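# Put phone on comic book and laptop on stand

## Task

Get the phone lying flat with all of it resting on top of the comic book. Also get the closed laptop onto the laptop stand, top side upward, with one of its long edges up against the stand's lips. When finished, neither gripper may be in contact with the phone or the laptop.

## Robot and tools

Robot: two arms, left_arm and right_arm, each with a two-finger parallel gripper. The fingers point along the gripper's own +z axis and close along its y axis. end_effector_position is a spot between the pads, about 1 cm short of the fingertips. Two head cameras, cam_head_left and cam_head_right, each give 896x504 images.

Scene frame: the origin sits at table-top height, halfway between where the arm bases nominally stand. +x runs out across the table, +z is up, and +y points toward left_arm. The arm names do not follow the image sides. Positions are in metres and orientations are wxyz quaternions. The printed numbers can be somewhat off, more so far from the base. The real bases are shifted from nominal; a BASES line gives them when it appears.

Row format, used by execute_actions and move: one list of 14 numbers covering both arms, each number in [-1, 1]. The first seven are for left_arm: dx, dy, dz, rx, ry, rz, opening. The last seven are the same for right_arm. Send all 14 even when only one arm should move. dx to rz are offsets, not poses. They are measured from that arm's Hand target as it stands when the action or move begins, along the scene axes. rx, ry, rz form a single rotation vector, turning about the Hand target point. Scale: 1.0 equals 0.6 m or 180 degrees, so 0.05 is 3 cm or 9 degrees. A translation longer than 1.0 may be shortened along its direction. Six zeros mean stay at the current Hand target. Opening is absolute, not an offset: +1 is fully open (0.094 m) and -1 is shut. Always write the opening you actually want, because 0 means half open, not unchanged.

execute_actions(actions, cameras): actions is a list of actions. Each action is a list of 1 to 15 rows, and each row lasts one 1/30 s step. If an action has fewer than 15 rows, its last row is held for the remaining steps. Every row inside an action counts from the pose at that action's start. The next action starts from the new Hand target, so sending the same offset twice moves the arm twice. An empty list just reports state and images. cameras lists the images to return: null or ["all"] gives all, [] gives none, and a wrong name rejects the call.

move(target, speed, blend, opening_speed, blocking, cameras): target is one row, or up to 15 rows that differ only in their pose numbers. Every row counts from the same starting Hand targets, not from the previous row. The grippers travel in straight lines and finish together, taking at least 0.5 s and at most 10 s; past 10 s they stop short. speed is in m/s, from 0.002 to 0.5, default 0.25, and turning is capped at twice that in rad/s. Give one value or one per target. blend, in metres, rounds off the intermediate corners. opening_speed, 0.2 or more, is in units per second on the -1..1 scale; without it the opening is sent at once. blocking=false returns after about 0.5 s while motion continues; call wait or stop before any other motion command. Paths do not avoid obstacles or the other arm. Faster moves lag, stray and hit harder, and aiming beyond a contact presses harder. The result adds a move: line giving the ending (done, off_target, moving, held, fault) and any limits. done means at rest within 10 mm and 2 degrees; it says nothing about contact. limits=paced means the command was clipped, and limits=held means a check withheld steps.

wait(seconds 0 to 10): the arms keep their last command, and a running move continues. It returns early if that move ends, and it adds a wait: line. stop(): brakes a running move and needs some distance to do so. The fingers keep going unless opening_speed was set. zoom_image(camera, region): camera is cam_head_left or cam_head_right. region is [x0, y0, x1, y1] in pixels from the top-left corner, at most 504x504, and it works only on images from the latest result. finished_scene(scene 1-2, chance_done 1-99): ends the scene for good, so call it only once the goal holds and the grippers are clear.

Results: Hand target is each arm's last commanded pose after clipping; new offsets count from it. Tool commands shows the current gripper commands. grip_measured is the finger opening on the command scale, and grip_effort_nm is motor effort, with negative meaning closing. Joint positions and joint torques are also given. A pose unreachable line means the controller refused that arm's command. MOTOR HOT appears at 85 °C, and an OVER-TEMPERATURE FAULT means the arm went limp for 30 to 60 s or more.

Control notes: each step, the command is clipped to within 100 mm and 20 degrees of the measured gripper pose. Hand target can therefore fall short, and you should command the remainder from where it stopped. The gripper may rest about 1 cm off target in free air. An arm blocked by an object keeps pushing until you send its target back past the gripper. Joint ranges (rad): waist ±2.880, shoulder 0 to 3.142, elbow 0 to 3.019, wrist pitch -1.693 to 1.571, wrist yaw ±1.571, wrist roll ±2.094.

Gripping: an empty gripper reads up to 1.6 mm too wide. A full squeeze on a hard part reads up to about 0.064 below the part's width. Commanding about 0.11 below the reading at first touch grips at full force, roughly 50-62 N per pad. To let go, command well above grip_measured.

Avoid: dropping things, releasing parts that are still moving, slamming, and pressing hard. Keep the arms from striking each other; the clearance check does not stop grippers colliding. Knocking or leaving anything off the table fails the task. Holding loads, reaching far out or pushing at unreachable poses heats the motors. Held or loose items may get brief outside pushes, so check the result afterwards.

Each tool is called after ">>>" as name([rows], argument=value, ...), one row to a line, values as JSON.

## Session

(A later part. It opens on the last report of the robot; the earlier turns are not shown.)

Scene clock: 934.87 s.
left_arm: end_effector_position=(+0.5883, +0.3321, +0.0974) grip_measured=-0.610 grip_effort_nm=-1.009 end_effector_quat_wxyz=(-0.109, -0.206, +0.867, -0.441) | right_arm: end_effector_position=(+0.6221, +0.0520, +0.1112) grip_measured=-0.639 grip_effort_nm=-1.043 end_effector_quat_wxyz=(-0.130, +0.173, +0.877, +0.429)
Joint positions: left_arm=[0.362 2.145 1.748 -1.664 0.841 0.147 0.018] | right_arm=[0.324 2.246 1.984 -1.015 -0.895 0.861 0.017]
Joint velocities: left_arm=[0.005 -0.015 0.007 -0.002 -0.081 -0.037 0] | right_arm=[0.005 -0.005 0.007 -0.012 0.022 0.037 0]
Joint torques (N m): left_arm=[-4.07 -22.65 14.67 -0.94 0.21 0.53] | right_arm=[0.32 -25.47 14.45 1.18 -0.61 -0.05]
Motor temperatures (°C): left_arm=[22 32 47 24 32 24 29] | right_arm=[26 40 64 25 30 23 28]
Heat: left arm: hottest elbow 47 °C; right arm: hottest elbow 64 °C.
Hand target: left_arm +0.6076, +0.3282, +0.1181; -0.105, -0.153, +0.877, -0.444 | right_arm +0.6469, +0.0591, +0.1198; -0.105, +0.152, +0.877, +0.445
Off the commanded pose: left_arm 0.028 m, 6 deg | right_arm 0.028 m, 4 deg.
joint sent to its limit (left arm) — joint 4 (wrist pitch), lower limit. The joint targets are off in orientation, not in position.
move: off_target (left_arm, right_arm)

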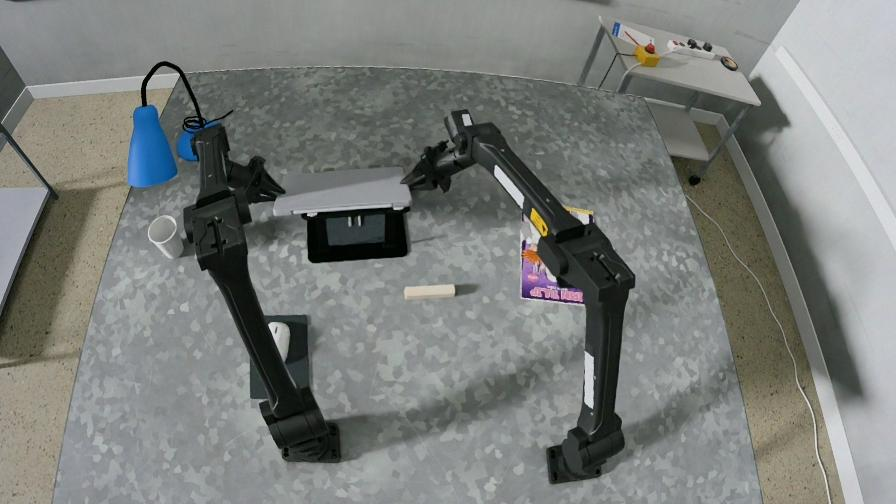

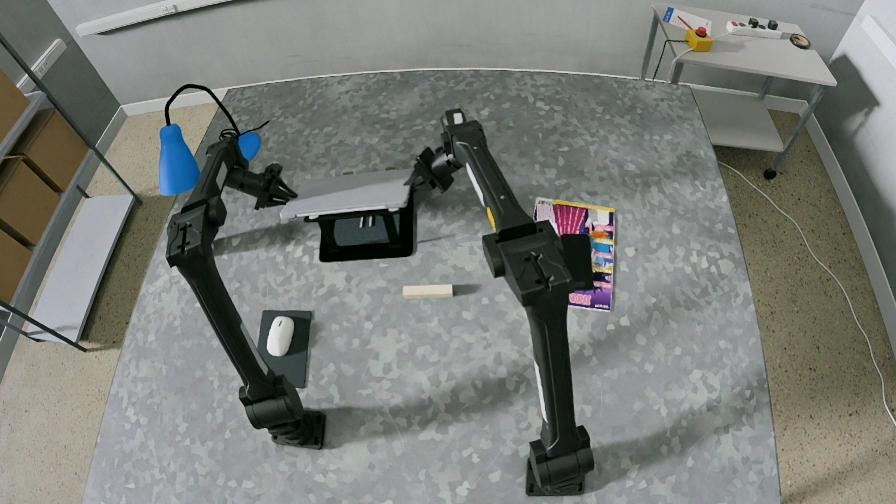

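>>> move(target=[0.0083, -0.0009, -0.04, 0, 0, 0, -0.9, 0.0082, -0.0016, -0.04, 0, 0, 0, -0.9], speed=0.06)

>>> zoom_image(camera="cam_head_left", region=[230, 110, 510, 310])

Scene clock: 938.90 s.
left_arm: end_effector_position=(+0.5986, +0.3334, +0.0897) grip_measured=-0.610 grip_effort_nm=-1.009 end_effector_quat_wxyz=(-0.107, -0.200, +0.867, -0.445) | right_arm: end_effector_position=(+0.6306, +0.0527, +0.1049) grip_measured=-0.646 grip_effort_nm=-1.033 end_effector_quat_wxyz=(-0.122, +0.168, +0.875, +0.437)
Joint positions: left_arm=[0.358 2.183 1.788 -1.671 0.849 0.161 0.018] | right_arm=[0.32 2.264 1.994 -0.981 -0.902 0.861 0.017]
Joint velocities: left_arm=[-0.015 0.005 0.012 -0.007 -0.022 -0.007 0.001] | right_arm=[-0.005 -0.005 0.017 0.012 0.037 0.022 -0.001]
Joint torques (N m): left_arm=[-3.49 -21.01 13.23 -0.8 -0.04 0.6] | right_arm=[0.38 -24.41 13.33 1.22 -0.43 -0.11]
Motor temperatures (°C): left_arm=[22 32 47 23 31 24 29] | right_arm=[26 41 62 25 30 23 28]
Heat: left arm: hottest elbow 47 °C; right arm: hottest elbow 62 °C.
Hand target: left_arm +0.6127, +0.3274, +0.0941; -0.105, -0.153, +0.877, -0.444 | right_arm +0.6514, +0.0576, +0.0957; -0.105, +0.152, +0.877, +0.444
Off the commanded pose: left_arm 0.016 m, 5 deg | right_arm 0.024 m, 3 deg.
joint sent to its limit (left arm) — joint 4 (wrist pitch), lower limit. The joint targets still meet the commanded pose.
move: off_target (left_arm, right_arm)

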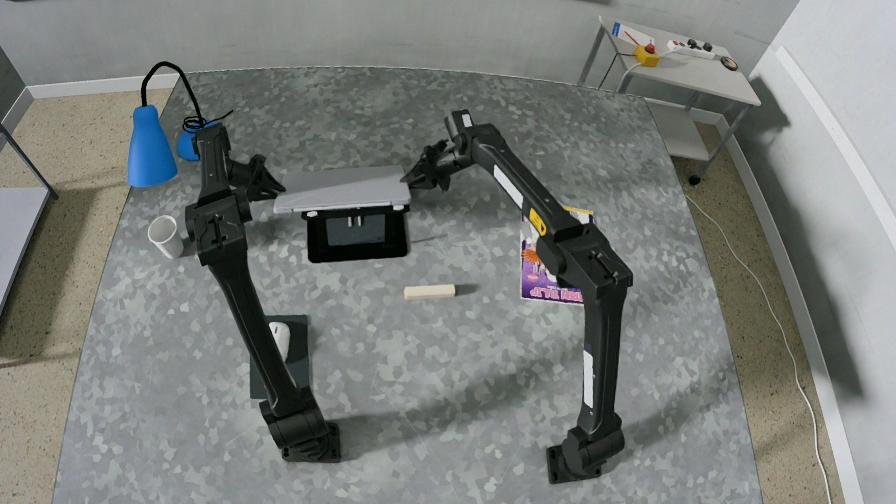

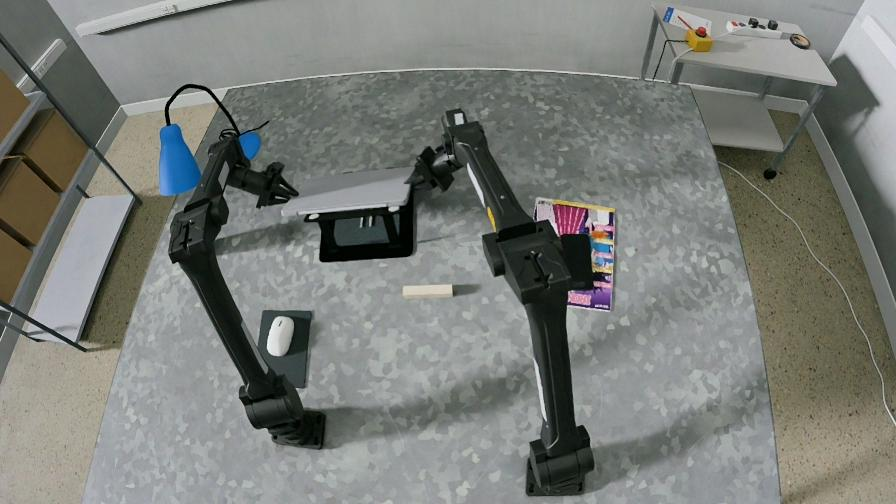

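Scaled by 1.800.

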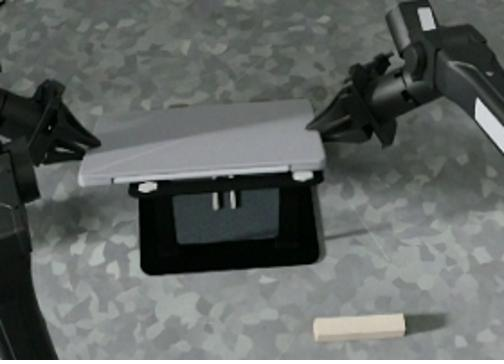

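>>> move(target=[0.0249, -0.0026, -0.02, 0, 0, 0, -0.9, 0.0245, -0.0047, -0.02, 0, 0, 0, -0.9], speed=0.05)

>>> zoom_image(camera="cam_head_left", region=[230, 110, 510, 310])

Scene clock: 942.60 s.
left_arm: end_effector_position=(+0.6133, +0.3345, +0.0815) grip_measured=-0.610 grip_effort_nm=-1.009 end_effector_quat_wxyz=(-0.104, -0.196, +0.867, -0.446) | right_arm: end_effector_position=(+0.6469, +0.0541, +0.0960) grip_measured=-0.650 grip_effort_nm=-1.038 end_effector_quat_wxyz=(-0.117, +0.165, +0.874, +0.442)
Joint positions: left_arm=[0.351 2.227 1.844 -1.675 0.854 0.16 0.018] | right_arm=[0.314 2.315 2.059 -0.984 -0.909 0.855 0.016]
Joint velocities: left_arm=[0.005 -0.005 -0.002 -0.007 -0.007 0.037 0.001] | right_arm=[0.005 -0.024 0.007 0.002 -0.037 -0.066 0]
Joint torques (N m): left_arm=[-3.37 -21.3 13.53 -0.68 -0.05 0.5] | right_arm=[0.03 -24.64 13.72 0.51 -0.31 -0.17]
Motor temperatures (°C): left_arm=[22 32 46 23 31 24 29] | right_arm=[26 42 61 25 30 23 28]
Heat: left arm: hottest elbow 46 °C; right arm: hottest elbow 61 °C.
Hand target: left_arm +0.6278, +0.3256, +0.0823; -0.105, -0.153, +0.877, -0.444 | right_arm +0.6660, +0.0544, +0.0835; -0.105, +0.152, +0.876, +0.445
Off the commanded pose: left_arm 0.017 m, 5 deg | right_arm 0.023 m, 2 deg.
joint sent to its limit (left arm) — joint 4 (wrist pitch), lower limit. The joint targets still meet the commanded pose.
move: off_target (left_arm, right_arm)

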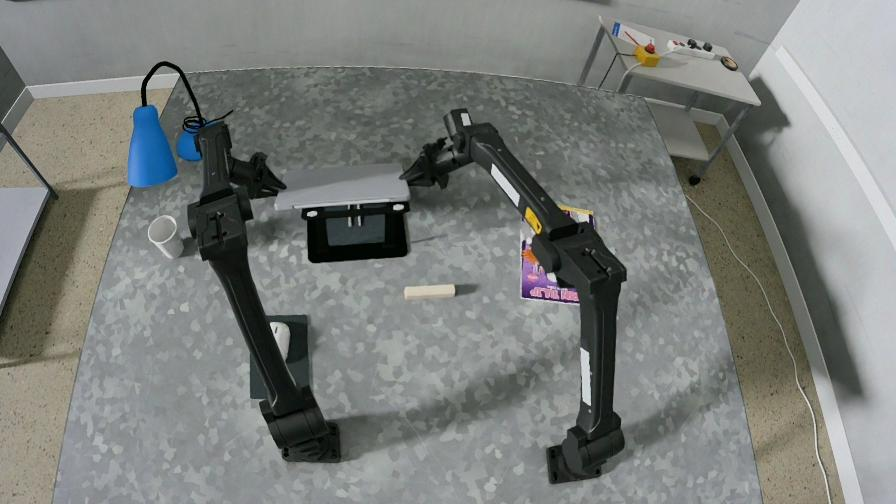

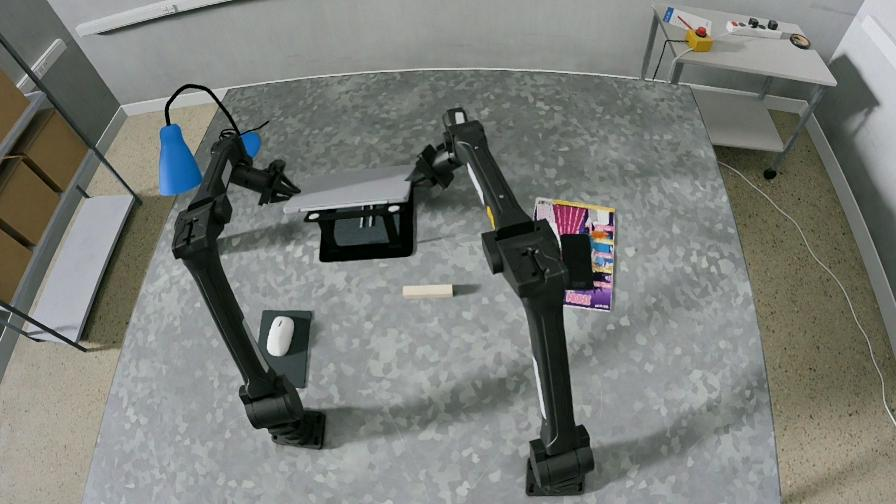

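Scaled by 1.800.

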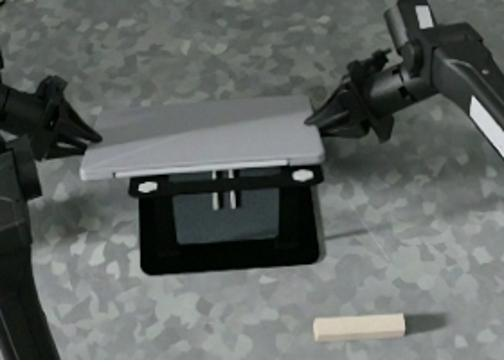

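>>> move(target=[0.0332, -0.0035, -0.025, 0, 0, 0, -0.9, 0.0327, -0.0063, -0.022, 0, 0, 0, -0.9], speed=0.05)

>>> zoom_image(camera="cam_head_left", region=[230, 110, 510, 310])

Scene clock: 953.37 s.
left_arm: end_effector_position=(+0.6285, +0.3363, +0.0789) grip_measured=-0.611 grip_effort_nm=-1.004 end_effector_quat_wxyz=(-0.100, -0.196, +0.868, -0.445) | right_arm: end_effector_position=(+0.6598, +0.0528, +0.0942) grip_measured=-0.651 grip_effort_nm=-1.038 end_effector_quat_wxyz=(-0.124, +0.165, +0.872, +0.444)
Joint positions: left_arm=[0.345 2.262 1.904 -1.682 0.857 0.148 0.018] | right_arm=[0.305 2.367 2.146 -1.041 -0.923 0.841 0.016]
Joint velocities: left_arm=[-0.005 -0.015 -0.007 -0.012 -0.007 0.037 -0.001] | right_arm=[-0.005 0.005 0.012 -0.017 -0.007 -0.051 0]
Joint torques (N m): left_arm=[-4.25 -19.6 14.42 -0.23 0.09 0.53] | right_arm=[-0.26 -24.29 14.3 1.11 0.03 -0.27]
Motor temperatures (°C): left_arm=[22 33 45 23 31 24 29] | right_arm=[26 43 62 25 29 24 28]
Heat: left arm: hottest elbow 45 °C; right arm: hottest elbow 62 °C.
Hand target: left_arm +0.6478, +0.3234, +0.0675; -0.105, -0.153, +0.877, -0.444 | right_arm +0.6855, +0.0500, +0.0702; -0.104, +0.152, +0.876, +0.445
Off the commanded pose: left_arm 0.026 m, 5 deg | right_arm 0.035 m, 3 deg.
joint read past its limit (left arm) — joint 4 (wrist pitch), lower limit.
joint sent to its limit (left arm) — joint 4 (wrist pitch), lower limit. The joint targets still meet the commanded pose.
move: off_target (left_arm, right_arm)

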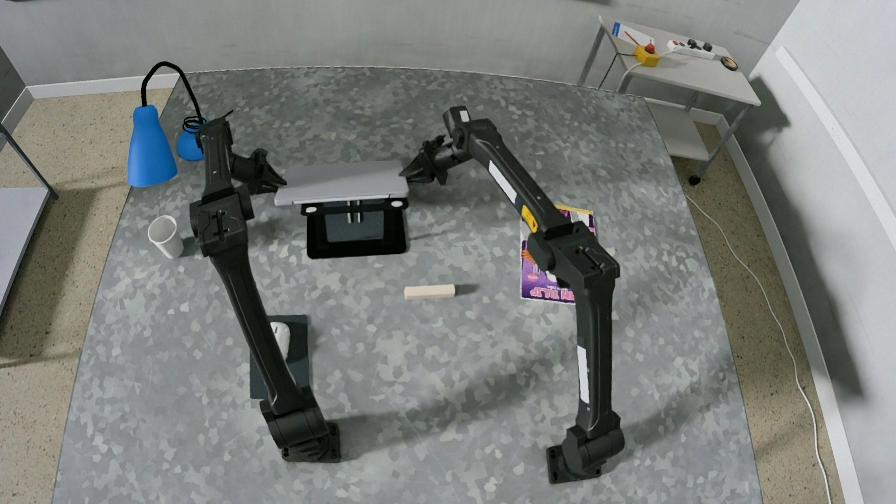

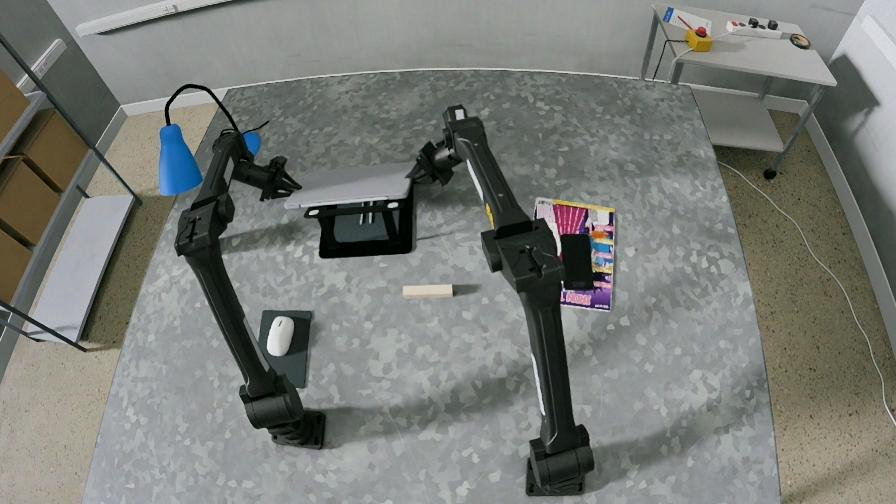

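Scaled by 1.800.

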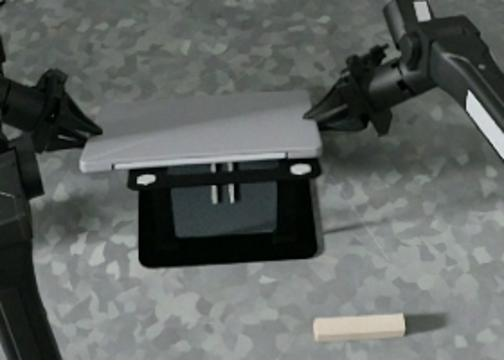

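>>> move(target=[0.0, 0.0, -0.025, 0, -0.045, 0, -0.9, 0.0, 0.0, -0.025, 0, -0.045, 0, -0.9], speed=0.06)

>>> zoom_image(camera="cam_head_left", region=[230, 110, 510, 310])

>>> zoom_image(camera="cam_head_right", region=[230, 110, 510, 310])

Scene clock: 960.77 s.
left_arm: end_effector_position=(+0.6389, +0.3364, +0.0792) grip_measured=-0.613 grip_effort_nm=-1.009 end_effector_quat_wxyz=(-0.072, -0.186, +0.867, -0.456) | right_arm: end_effector_position=(+0.6754, +0.0551, +0.0914) grip_measured=-0.662 grip_effort_nm=-1.038 end_effector_quat_wxyz=(-0.070, +0.140, +0.873, +0.462)
Joint positions: left_arm=[0.345 2.262 1.904 -1.635 0.891 0.156 0.018] | right_arm=[0.305 2.354 2.102 -0.889 -0.902 0.839 0.016]
Joint velocities: left_arm=[0.005 -0.005 -0.007 -0.002 -0.125 -0.022 -0.001] | right_arm=[0.005 -0.005 -0.012 -0.002 -0.022 -0.007 0.001]
Joint torques (N m): left_arm=[-3.49 -21.42 7.95 2.14 0.19 1.05] | right_arm=[0.15 -26.99 7.66 2.62 0.71 -0.48]
Motor temperatures (°C): left_arm=[22 32 45 23 30 24 29] | right_arm=[26 43 60 25 29 24 28]
Heat: left arm: hottest elbow 45 °C; right arm: hottest elbow 60 °C.
Hand target: left_arm +0.6479, +0.3232, +0.0526; -0.043, -0.122, +0.882, -0.454 | right_arm +0.6850, +0.0500, +0.0553; -0.042, +0.120, +0.882, +0.454
Off the commanded pose: left_arm 0.031 m, 8 deg | right_arm 0.038 m, 4 deg.
move: off_target (left_arm, right_arm)

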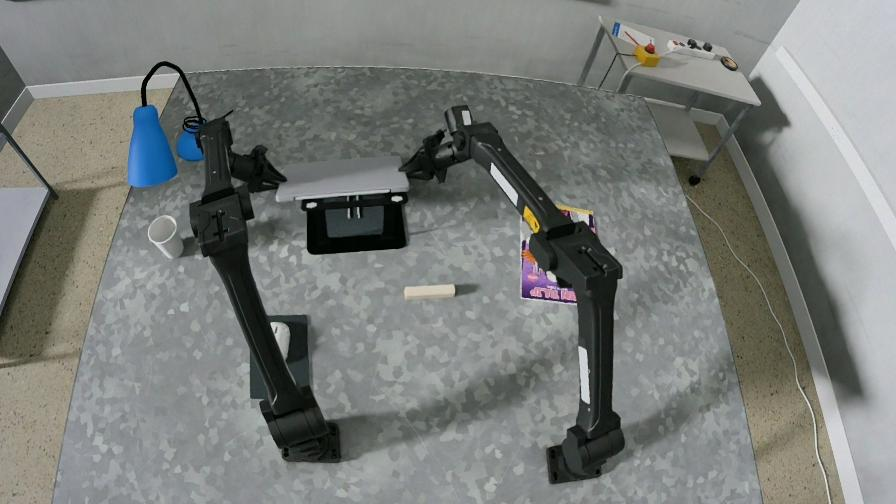

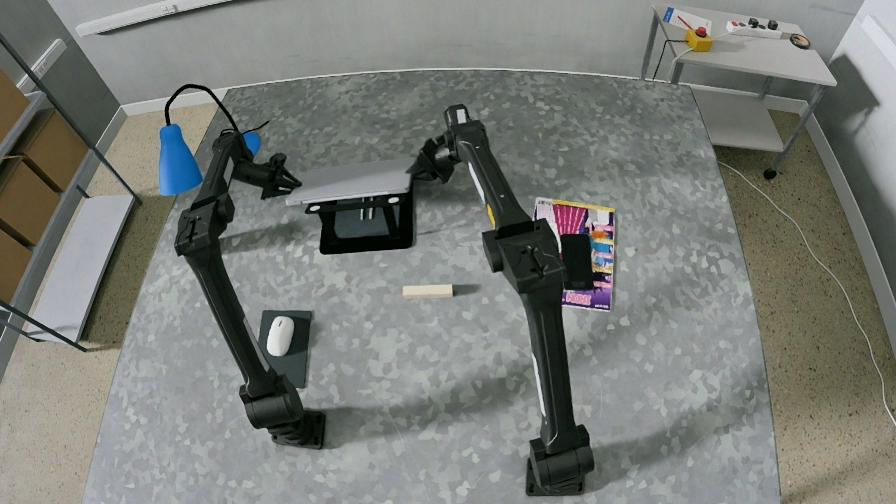

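Scaled by 1.800.

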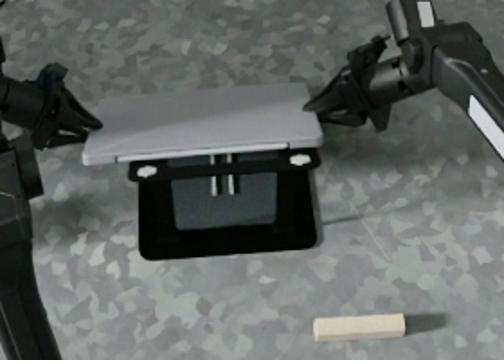

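Scaled by 1.800.

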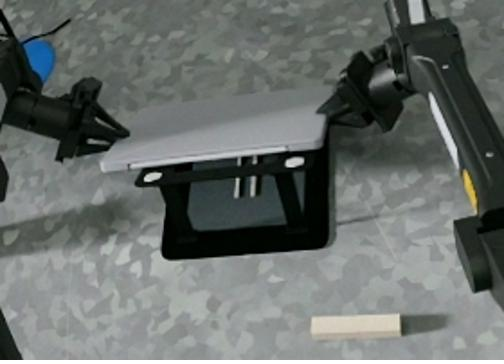

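>>> zoom_image(camera="cam_head_left", region=[265, 150, 415, 260])

>>> zoom_image(camera="cam_head_right", region=[275, 150, 425, 260])

Scaled by 3.360.

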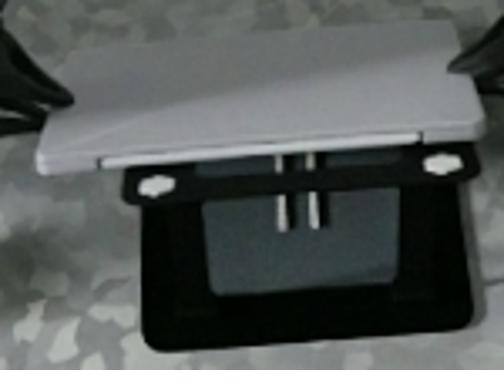

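Scaled by 3.360.

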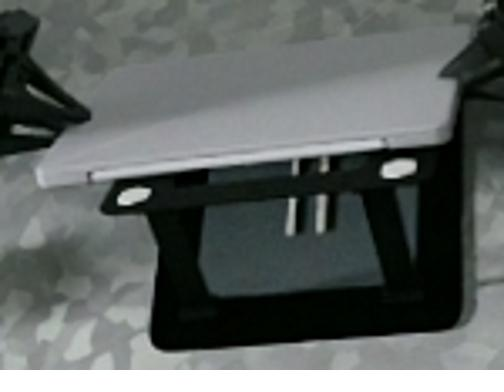

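>>> move(target=[0.0, 0.0, 0.078, 0, 0, 0, -0.9, 0.0, 0.0, 0.1, 0, 0, 0, -0.9], speed=0.08)

>>> zoom_image(camera="cam_head_left", region=[265, 150, 415, 260])

Scene clock: 979.00 s.
left_arm: end_effector_position=(+0.6370, +0.3355, +0.0806) grip_measured=-0.614 grip_effort_nm=-1.004 end_effector_quat_wxyz=(-0.077, -0.186, +0.866, -0.458) | right_arm: end_effector_position=(+0.6743, +0.0525, +0.0939) grip_measured=-0.662 grip_effort_nm=-1.033 end_effector_quat_wxyz=(-0.071, +0.147, +0.877, +0.451)
Joint positions: left_arm=[0.345 2.262 1.904 -1.649 0.892 0.161 0.018] | right_arm=[0.305 2.347 2.106 -0.915 -0.881 0.841 0.016]
Joint velocities: left_arm=[0.005 0.005 -0.007 0.007 -0.081 0.022 0] | right_arm=[-0.015 0.005 0.012 -0.002 0.022 0.022 0]
Joint torques (N m): left_arm=[-2.9 -25.17 11.26 -0.43 0.18 0.98] | right_arm=[0.21 -30.45 12.44 0.14 0.09 -0.4]
Motor temperatures (°C): left_arm=[22 32 42 24 30 25 29] | right_arm=[26 42 54 25 29 24 28]
Heat: left arm: hottest elbow 42 °C; right arm: hottest elbow 54 °C.
Hand target: left_arm +0.6477, +0.3237, +0.0993; -0.043, -0.122, +0.882, -0.454 | right_arm +0.6860, +0.0509, +0.1152; -0.042, +0.120, +0.882, +0.454
Off the commanded pose: left_arm 0.025 m, 9 deg | right_arm 0.024 m, 5 deg.
move: off_target (left_arm, right_arm)

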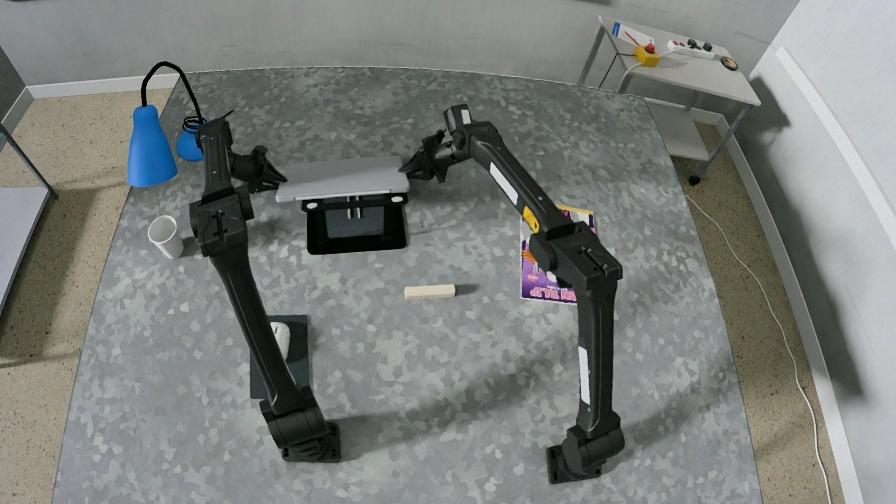

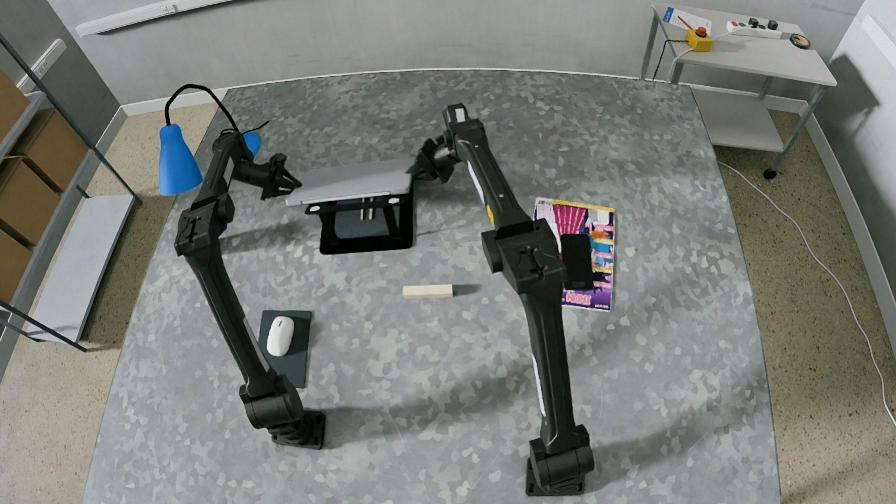

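Scaled by 3.360.

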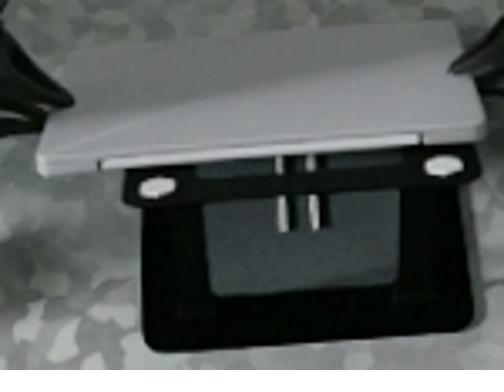

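>>> move(target=[-0.002, -0.055, 0.0, 0, 0, 0, -0.9, -0.005, -0.055, 0.0, 0, 0, 0, -0.9], speed=0.06)

>>> zoom_image(camera="cam_head_left", region=[265, 150, 415, 260])

Scene clock: 982.60 s.
left_arm: end_effector_position=(+0.6398, +0.3254, +0.0818) grip_measured=-0.614 grip_effort_nm=-1.004 end_effector_quat_wxyz=(-0.067, -0.185, +0.868, -0.456) | right_arm: end_effector_position=(+0.6722, +0.0417, +0.0953) grip_measured=-0.662 grip_effort_nm=-1.038 end_effector_quat_wxyz=(-0.077, +0.143, +0.878, +0.450)
Joint positions: left_arm=[0.329 2.239 1.873 -1.594 0.9 0.127 0.018] | right_arm=[0.291 2.344 2.106 -0.954 -0.893 0.803 0.016]
Joint velocities: left_arm=[-0.005 -0.005 -0.002 0.012 -0.095 -0.066 0] | right_arm=[-0.005 -0.015 -0.012 -0.007 0.022 -0.051 0.001]
Joint torques (N m): left_arm=[-5.36 -27.05 7.83 0.66 0.6 0.73] | right_arm=[-1.73 -32.56 8.73 0.47 -0.07 -0.59]
Motor temperatures (°C): left_arm=[22 32 42 24 30 25 29] | right_arm=[26 43 54 25 28 24 28]
Heat: left arm: hottest elbow 42 °C; right arm: hottest elbow 54 °C.
Hand target: left_arm +0.6464, +0.2906, +0.0995; -0.043, -0.122, +0.882, -0.454 | right_arm +0.6827, +0.0177, +0.1157; -0.042, +0.120, +0.882, +0.454
Off the commanded pose: left_arm 0.039 m, 8 deg | right_arm 0.033 m, 5 deg.
move: off_target (left_arm, right_arm)

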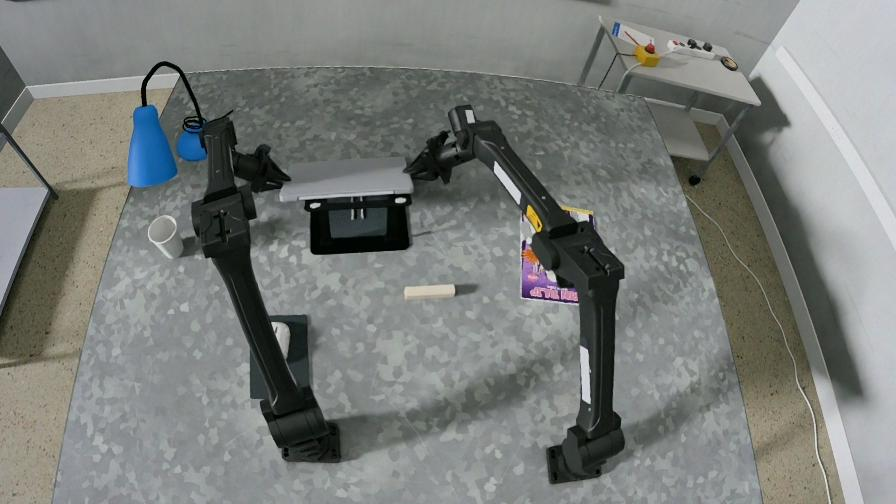

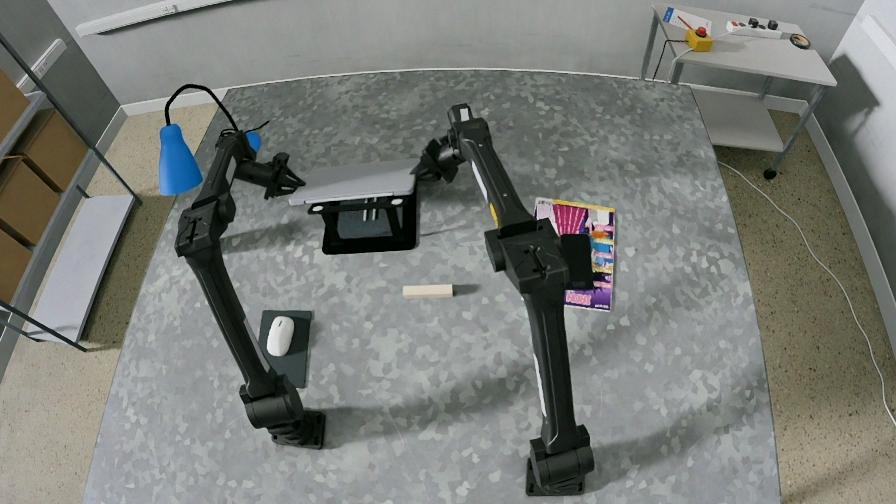

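Scaled by 3.360.

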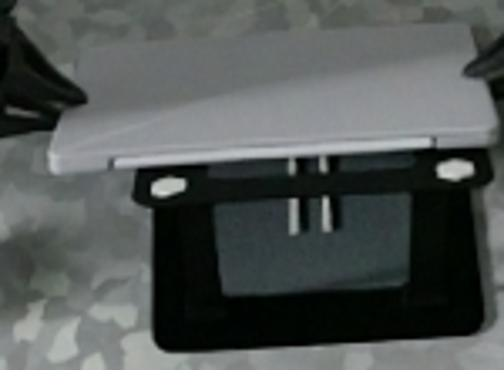

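>>> move(target=[0.0, 0.0, 0.033, 0, 0, 0, -0.9, 0.0, 0.0, 0.033, 0, 0, 0, -0.9], speed=0.06)

>>> zoom_image(camera="cam_head_left", region=[265, 150, 415, 260])

Scene clock: 987.60 s.
left_arm: end_effector_position=(+0.6394, +0.3187, +0.0833) grip_measured=-0.615 grip_effort_nm=-1.009 end_effector_quat_wxyz=(-0.072, -0.182, +0.868, -0.456) | right_arm: end_effector_position=(+0.6693, +0.0352, +0.0958) grip_measured=-0.662 grip_effort_nm=-1.043 end_effector_quat_wxyz=(-0.085, +0.149, +0.879, +0.445)
Joint positions: left_arm=[0.319 2.237 1.873 -1.602 0.9 0.127 0.018] | right_arm=[0.284 2.34 2.106 -0.988 -0.892 0.795 0.016]
Joint velocities: left_arm=[-0.024 0.015 0.002 0.017 0.11 0.007 -0.001] | right_arm=[-0.024 0.005 -0.017 -0.002 -0.022 -0.037 0.001]
Joint torques (N m): left_arm=[-5.19 -28.69 9.39 -0.58 0.56 0.79] | right_arm=[-1.26 -33.26 10.55 0.25 -0.08 -0.53]
Motor temperatures (°C): left_arm=[22 32 42 24 30 25 30] | right_arm=[26 45 53 25 28 24 28]
Heat: left arm: hottest elbow 42 °C; right arm: hottest elbow 53 °C.
Hand target: left_arm +0.6464, +0.2908, +0.1194; -0.042, -0.122, +0.882, -0.454 | right_arm +0.6831, +0.0180, +0.1353; -0.042, +0.120, +0.882, +0.454
Off the commanded pose: left_arm 0.046 m, 8 deg | right_arm 0.045 m, 6 deg.
move: off_target (left_arm, right_arm)

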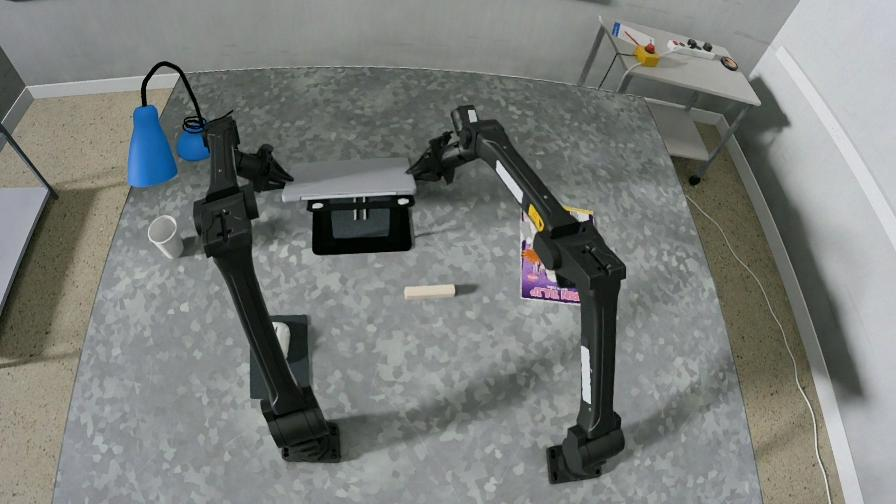

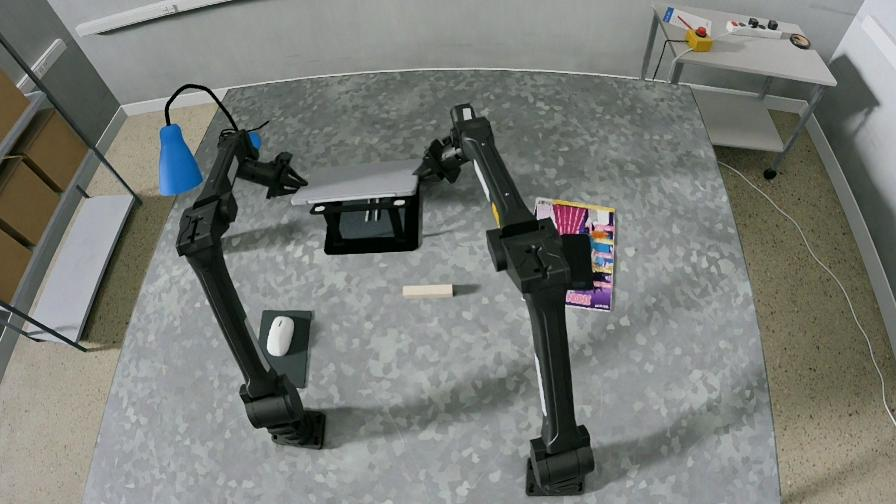

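Scaled by 3.360.

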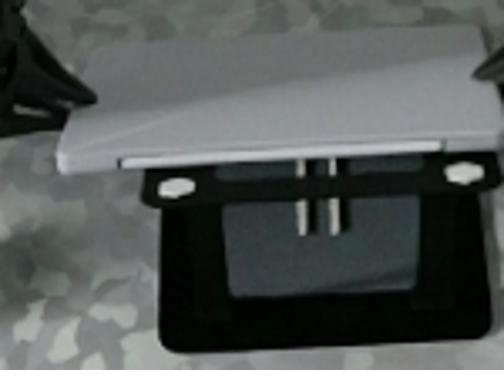

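>>> move(target=[0.0, 0.0, 0.033, 0, 0, 0, -0.9, 0.0, 0.0, 0.033, 0, 0, 0, -0.9], speed=0.06)

>>> zoom_image(camera="cam_head_left", region=[265, 150, 415, 260])

Scene clock: 991.00 s.
left_arm: end_effector_position=(+0.6374, +0.3095, +0.0844) grip_measured=-0.616 grip_effort_nm=-1.004 end_effector_quat_wxyz=(-0.083, -0.180, +0.868, -0.456) | right_arm: end_effector_position=(+0.6667, +0.0261, +0.0975) grip_measured=-0.662 grip_effort_nm=-1.038 end_effector_quat_wxyz=(-0.092, +0.155, +0.881, +0.438)
Joint positions: left_arm=[0.305 2.237 1.873 -1.621 0.899 0.127 0.018] | right_arm=[0.274 2.334 2.106 -1.027 -0.888 0.779 0.016]
Joint velocities: left_arm=[0.005 -0.005 -0.012 0.002 -0.051 0.066 -0.001] | right_arm=[-0.015 -0.005 0.012 -0.012 -0.066 -0.051 0]
Joint torques (N m): left_arm=[-4.6 -29.27 11.03 -1.09 0.6 0.71] | right_arm=[-0.5 -33.9 12.33 0.14 -0.22 -0.36]
Motor temperatures (°C): left_arm=[22 32 41 24 30 25 30] | right_arm=[26 45 53 25 28 24 28]
Heat: left arm: hottest elbow 41 °C; right arm: hottest elbow 53 °C.
Hand target: left_arm +0.6464, +0.2910, +0.1391; -0.042, -0.122, +0.882, -0.454 | right_arm +0.6834, +0.0183, +0.1551; -0.042, +0.120, +0.882, +0.454
Off the commanded pose: left_arm 0.059 m, 8 deg | right_arm 0.060 m, 7 deg.
move: off_target (left_arm, right_arm)

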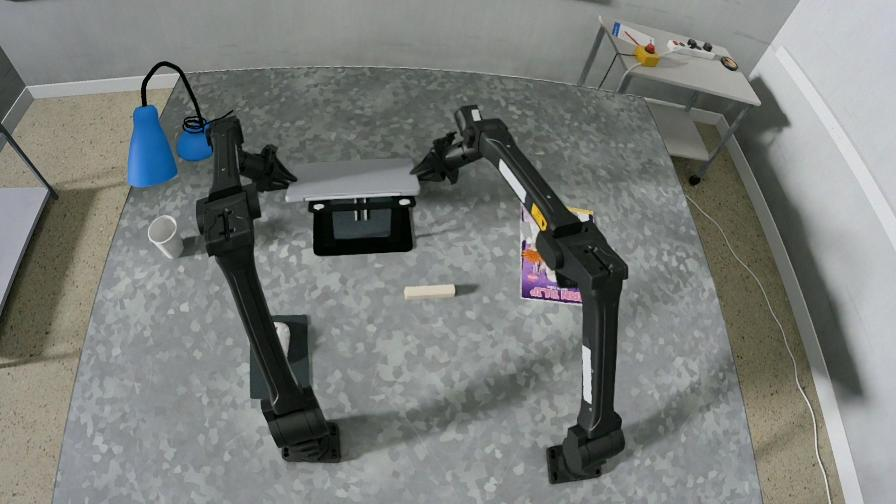

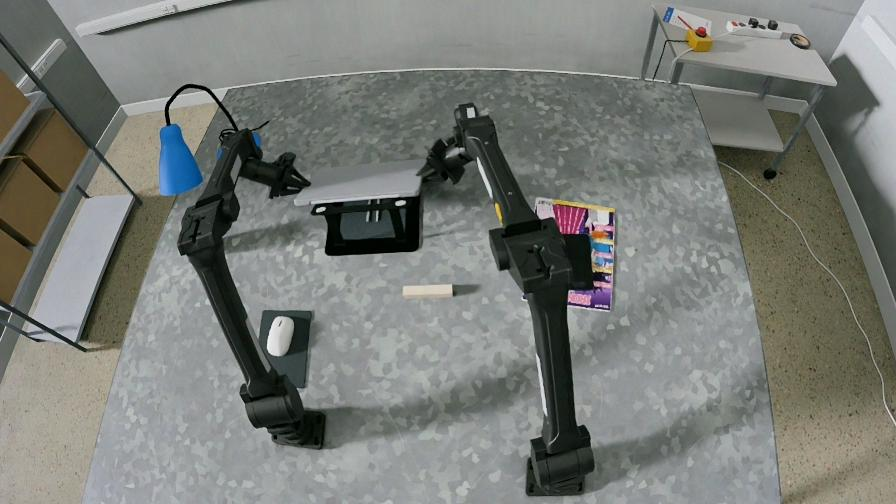

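Scaled by 3.360.

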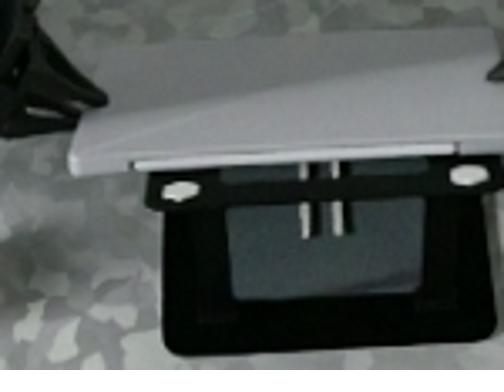

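>>> move(target=[0.0, 0.0, 0.025, 0, 0, 0, -0.9, 0.0, 0.0, 0.025, 0, 0, 0, -0.9], speed=0.06)

>>> zoom_image(camera="cam_head_left", region=[270, 150, 430, 270])

Scene clock: 994.00 s.
left_arm: end_effector_position=(+0.6335, +0.3053, +0.0858) grip_measured=-0.616 grip_effort_nm=-1.009 end_effector_quat_wxyz=(-0.096, -0.182, +0.866, -0.455) | right_arm: end_effector_position=(+0.6637, +0.0219, +0.0990) grip_measured=-0.662 grip_effort_nm=-1.043 end_effector_quat_wxyz=(-0.097, +0.158, +0.882, +0.433)
Joint positions: left_arm=[0.3 2.237 1.873 -1.646 0.894 0.127 0.018] | right_arm=[0.27 2.329 2.106 -1.055 -0.885 0.769 0.016]
Joint velocities: left_arm=[-0.015 0.015 0.007 -0.002 0.022 0.037 0] | right_arm=[-0.015 -0.024 -0.022 0.022 0.037 0.037 0]
Joint torques (N m): left_arm=[-3.55 -30.74 12.44 -1.33 0.73 0.69] | right_arm=[-0.21 -34.49 13.67 0.05 -0.32 -0.26]
Motor temperatures (°C): left_arm=[22 33 41 24 30 25 30] | right_arm=[26 46 54 25 28 24 28]
Heat: left arm: hottest elbow 41 °C; right arm: hottest elbow 54 °C.
Hand target: left_arm +0.6463, +0.2912, +0.1541; -0.042, -0.122, +0.882, -0.454 | right_arm +0.6836, +0.0185, +0.1704; -0.042, +0.120, +0.882, +0.454
Off the commanded pose: left_arm 0.071 m, 9 deg | right_arm 0.074 m, 8 deg.
move: off_target (left_arm, right_arm)

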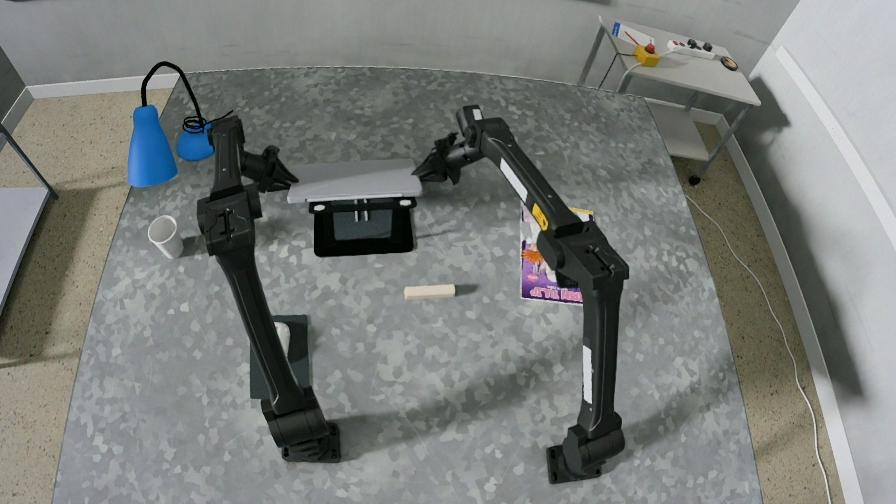

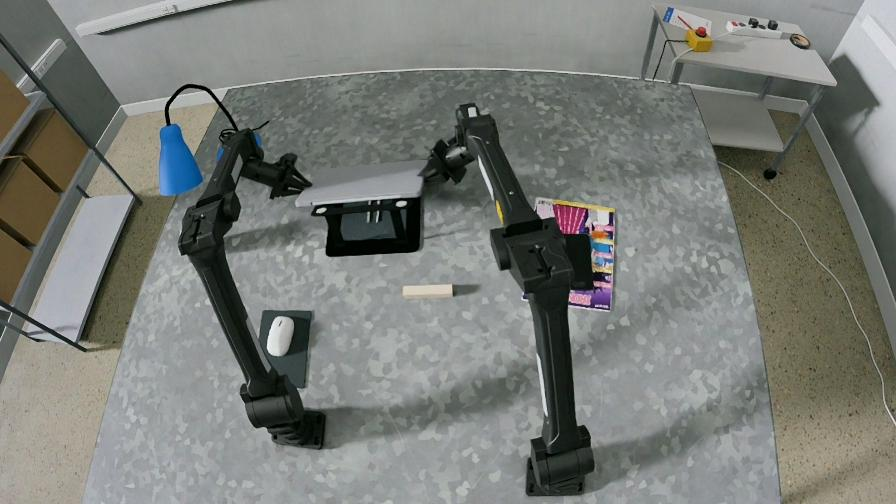

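Scaled by 3.150.

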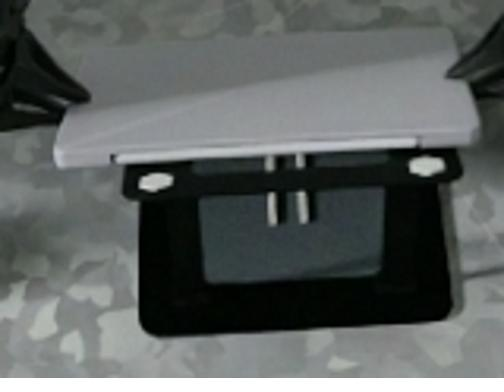

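>>> move(target=[0.02, 0.0, -0.155, 0, 0, 0, -0.9, 0.02, 0.002, -0.155, 0, 0, 0, -0.9], speed=0.06)

>>> zoom_image(camera="cam_head_left", region=[270, 150, 430, 270])

Scene clock: 1000.63 s.
left_arm: end_effector_position=(+0.6478, +0.3058, +0.0817) grip_measured=-0.616 grip_effort_nm=-1.009 end_effector_quat_wxyz=(-0.065, -0.175, +0.870, -0.456) | right_arm: end_effector_position=(+0.6780, +0.0224, +0.0980) grip_measured=-0.662 grip_effort_nm=-1.038 end_effector_quat_wxyz=(-0.070, +0.145, +0.879, +0.449)
Joint positions: left_arm=[0.296 2.238 1.873 -1.564 0.91 0.104 0.018] | right_arm=[0.265 2.338 2.106 -0.975 -0.892 0.774 0.016]
Joint velocities: left_arm=[0.005 -0.005 -0.002 -0.017 -0.022 0.037 0] | right_arm=[0.005 -0.015 -0.002 0.022 -0.066 0.037 0]
Joint torques (N m): left_arm=[-3.55 -21.25 9.21 1.4 0.24 0.76] | right_arm=[-0.21 -26.7 10.04 2.45 -0.17 -0.37]
Motor temperatures (°C): left_arm=[22 34 42 24 30 25 30] | right_arm=[26 46 55 25 28 24 28]
Heat: left arm: hottest elbow 42 °C; right arm: hottest elbow 55 °C.
Hand target: left_arm +0.6586, +0.2903, +0.0613; -0.042, -0.122, +0.882, -0.454 | right_arm +0.6941, +0.0182, +0.0771; -0.042, +0.120, +0.882, +0.454
Off the commanded pose: left_arm 0.027 m, 7 deg | right_arm 0.027 m, 4 deg.
move: off_target (left_arm, right_arm)

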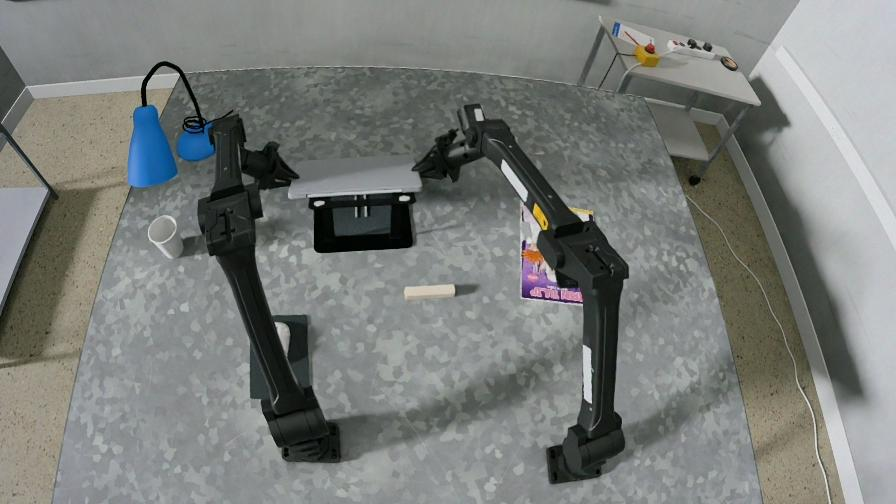

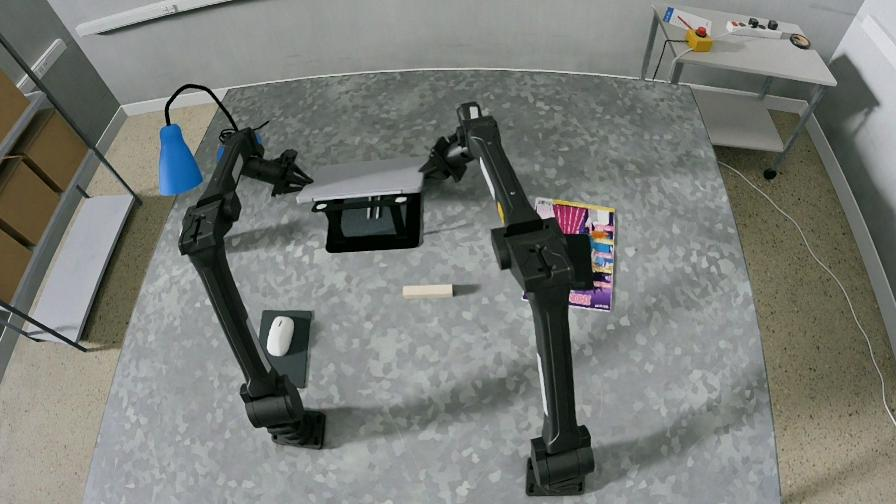

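Scaled by 3.150.

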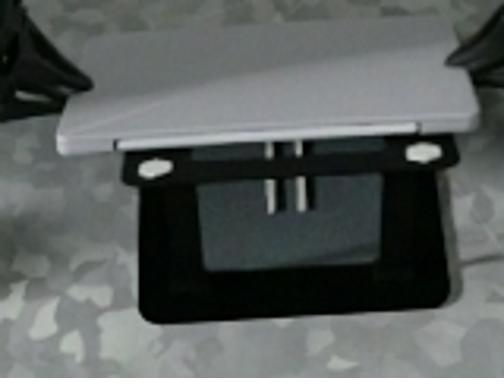

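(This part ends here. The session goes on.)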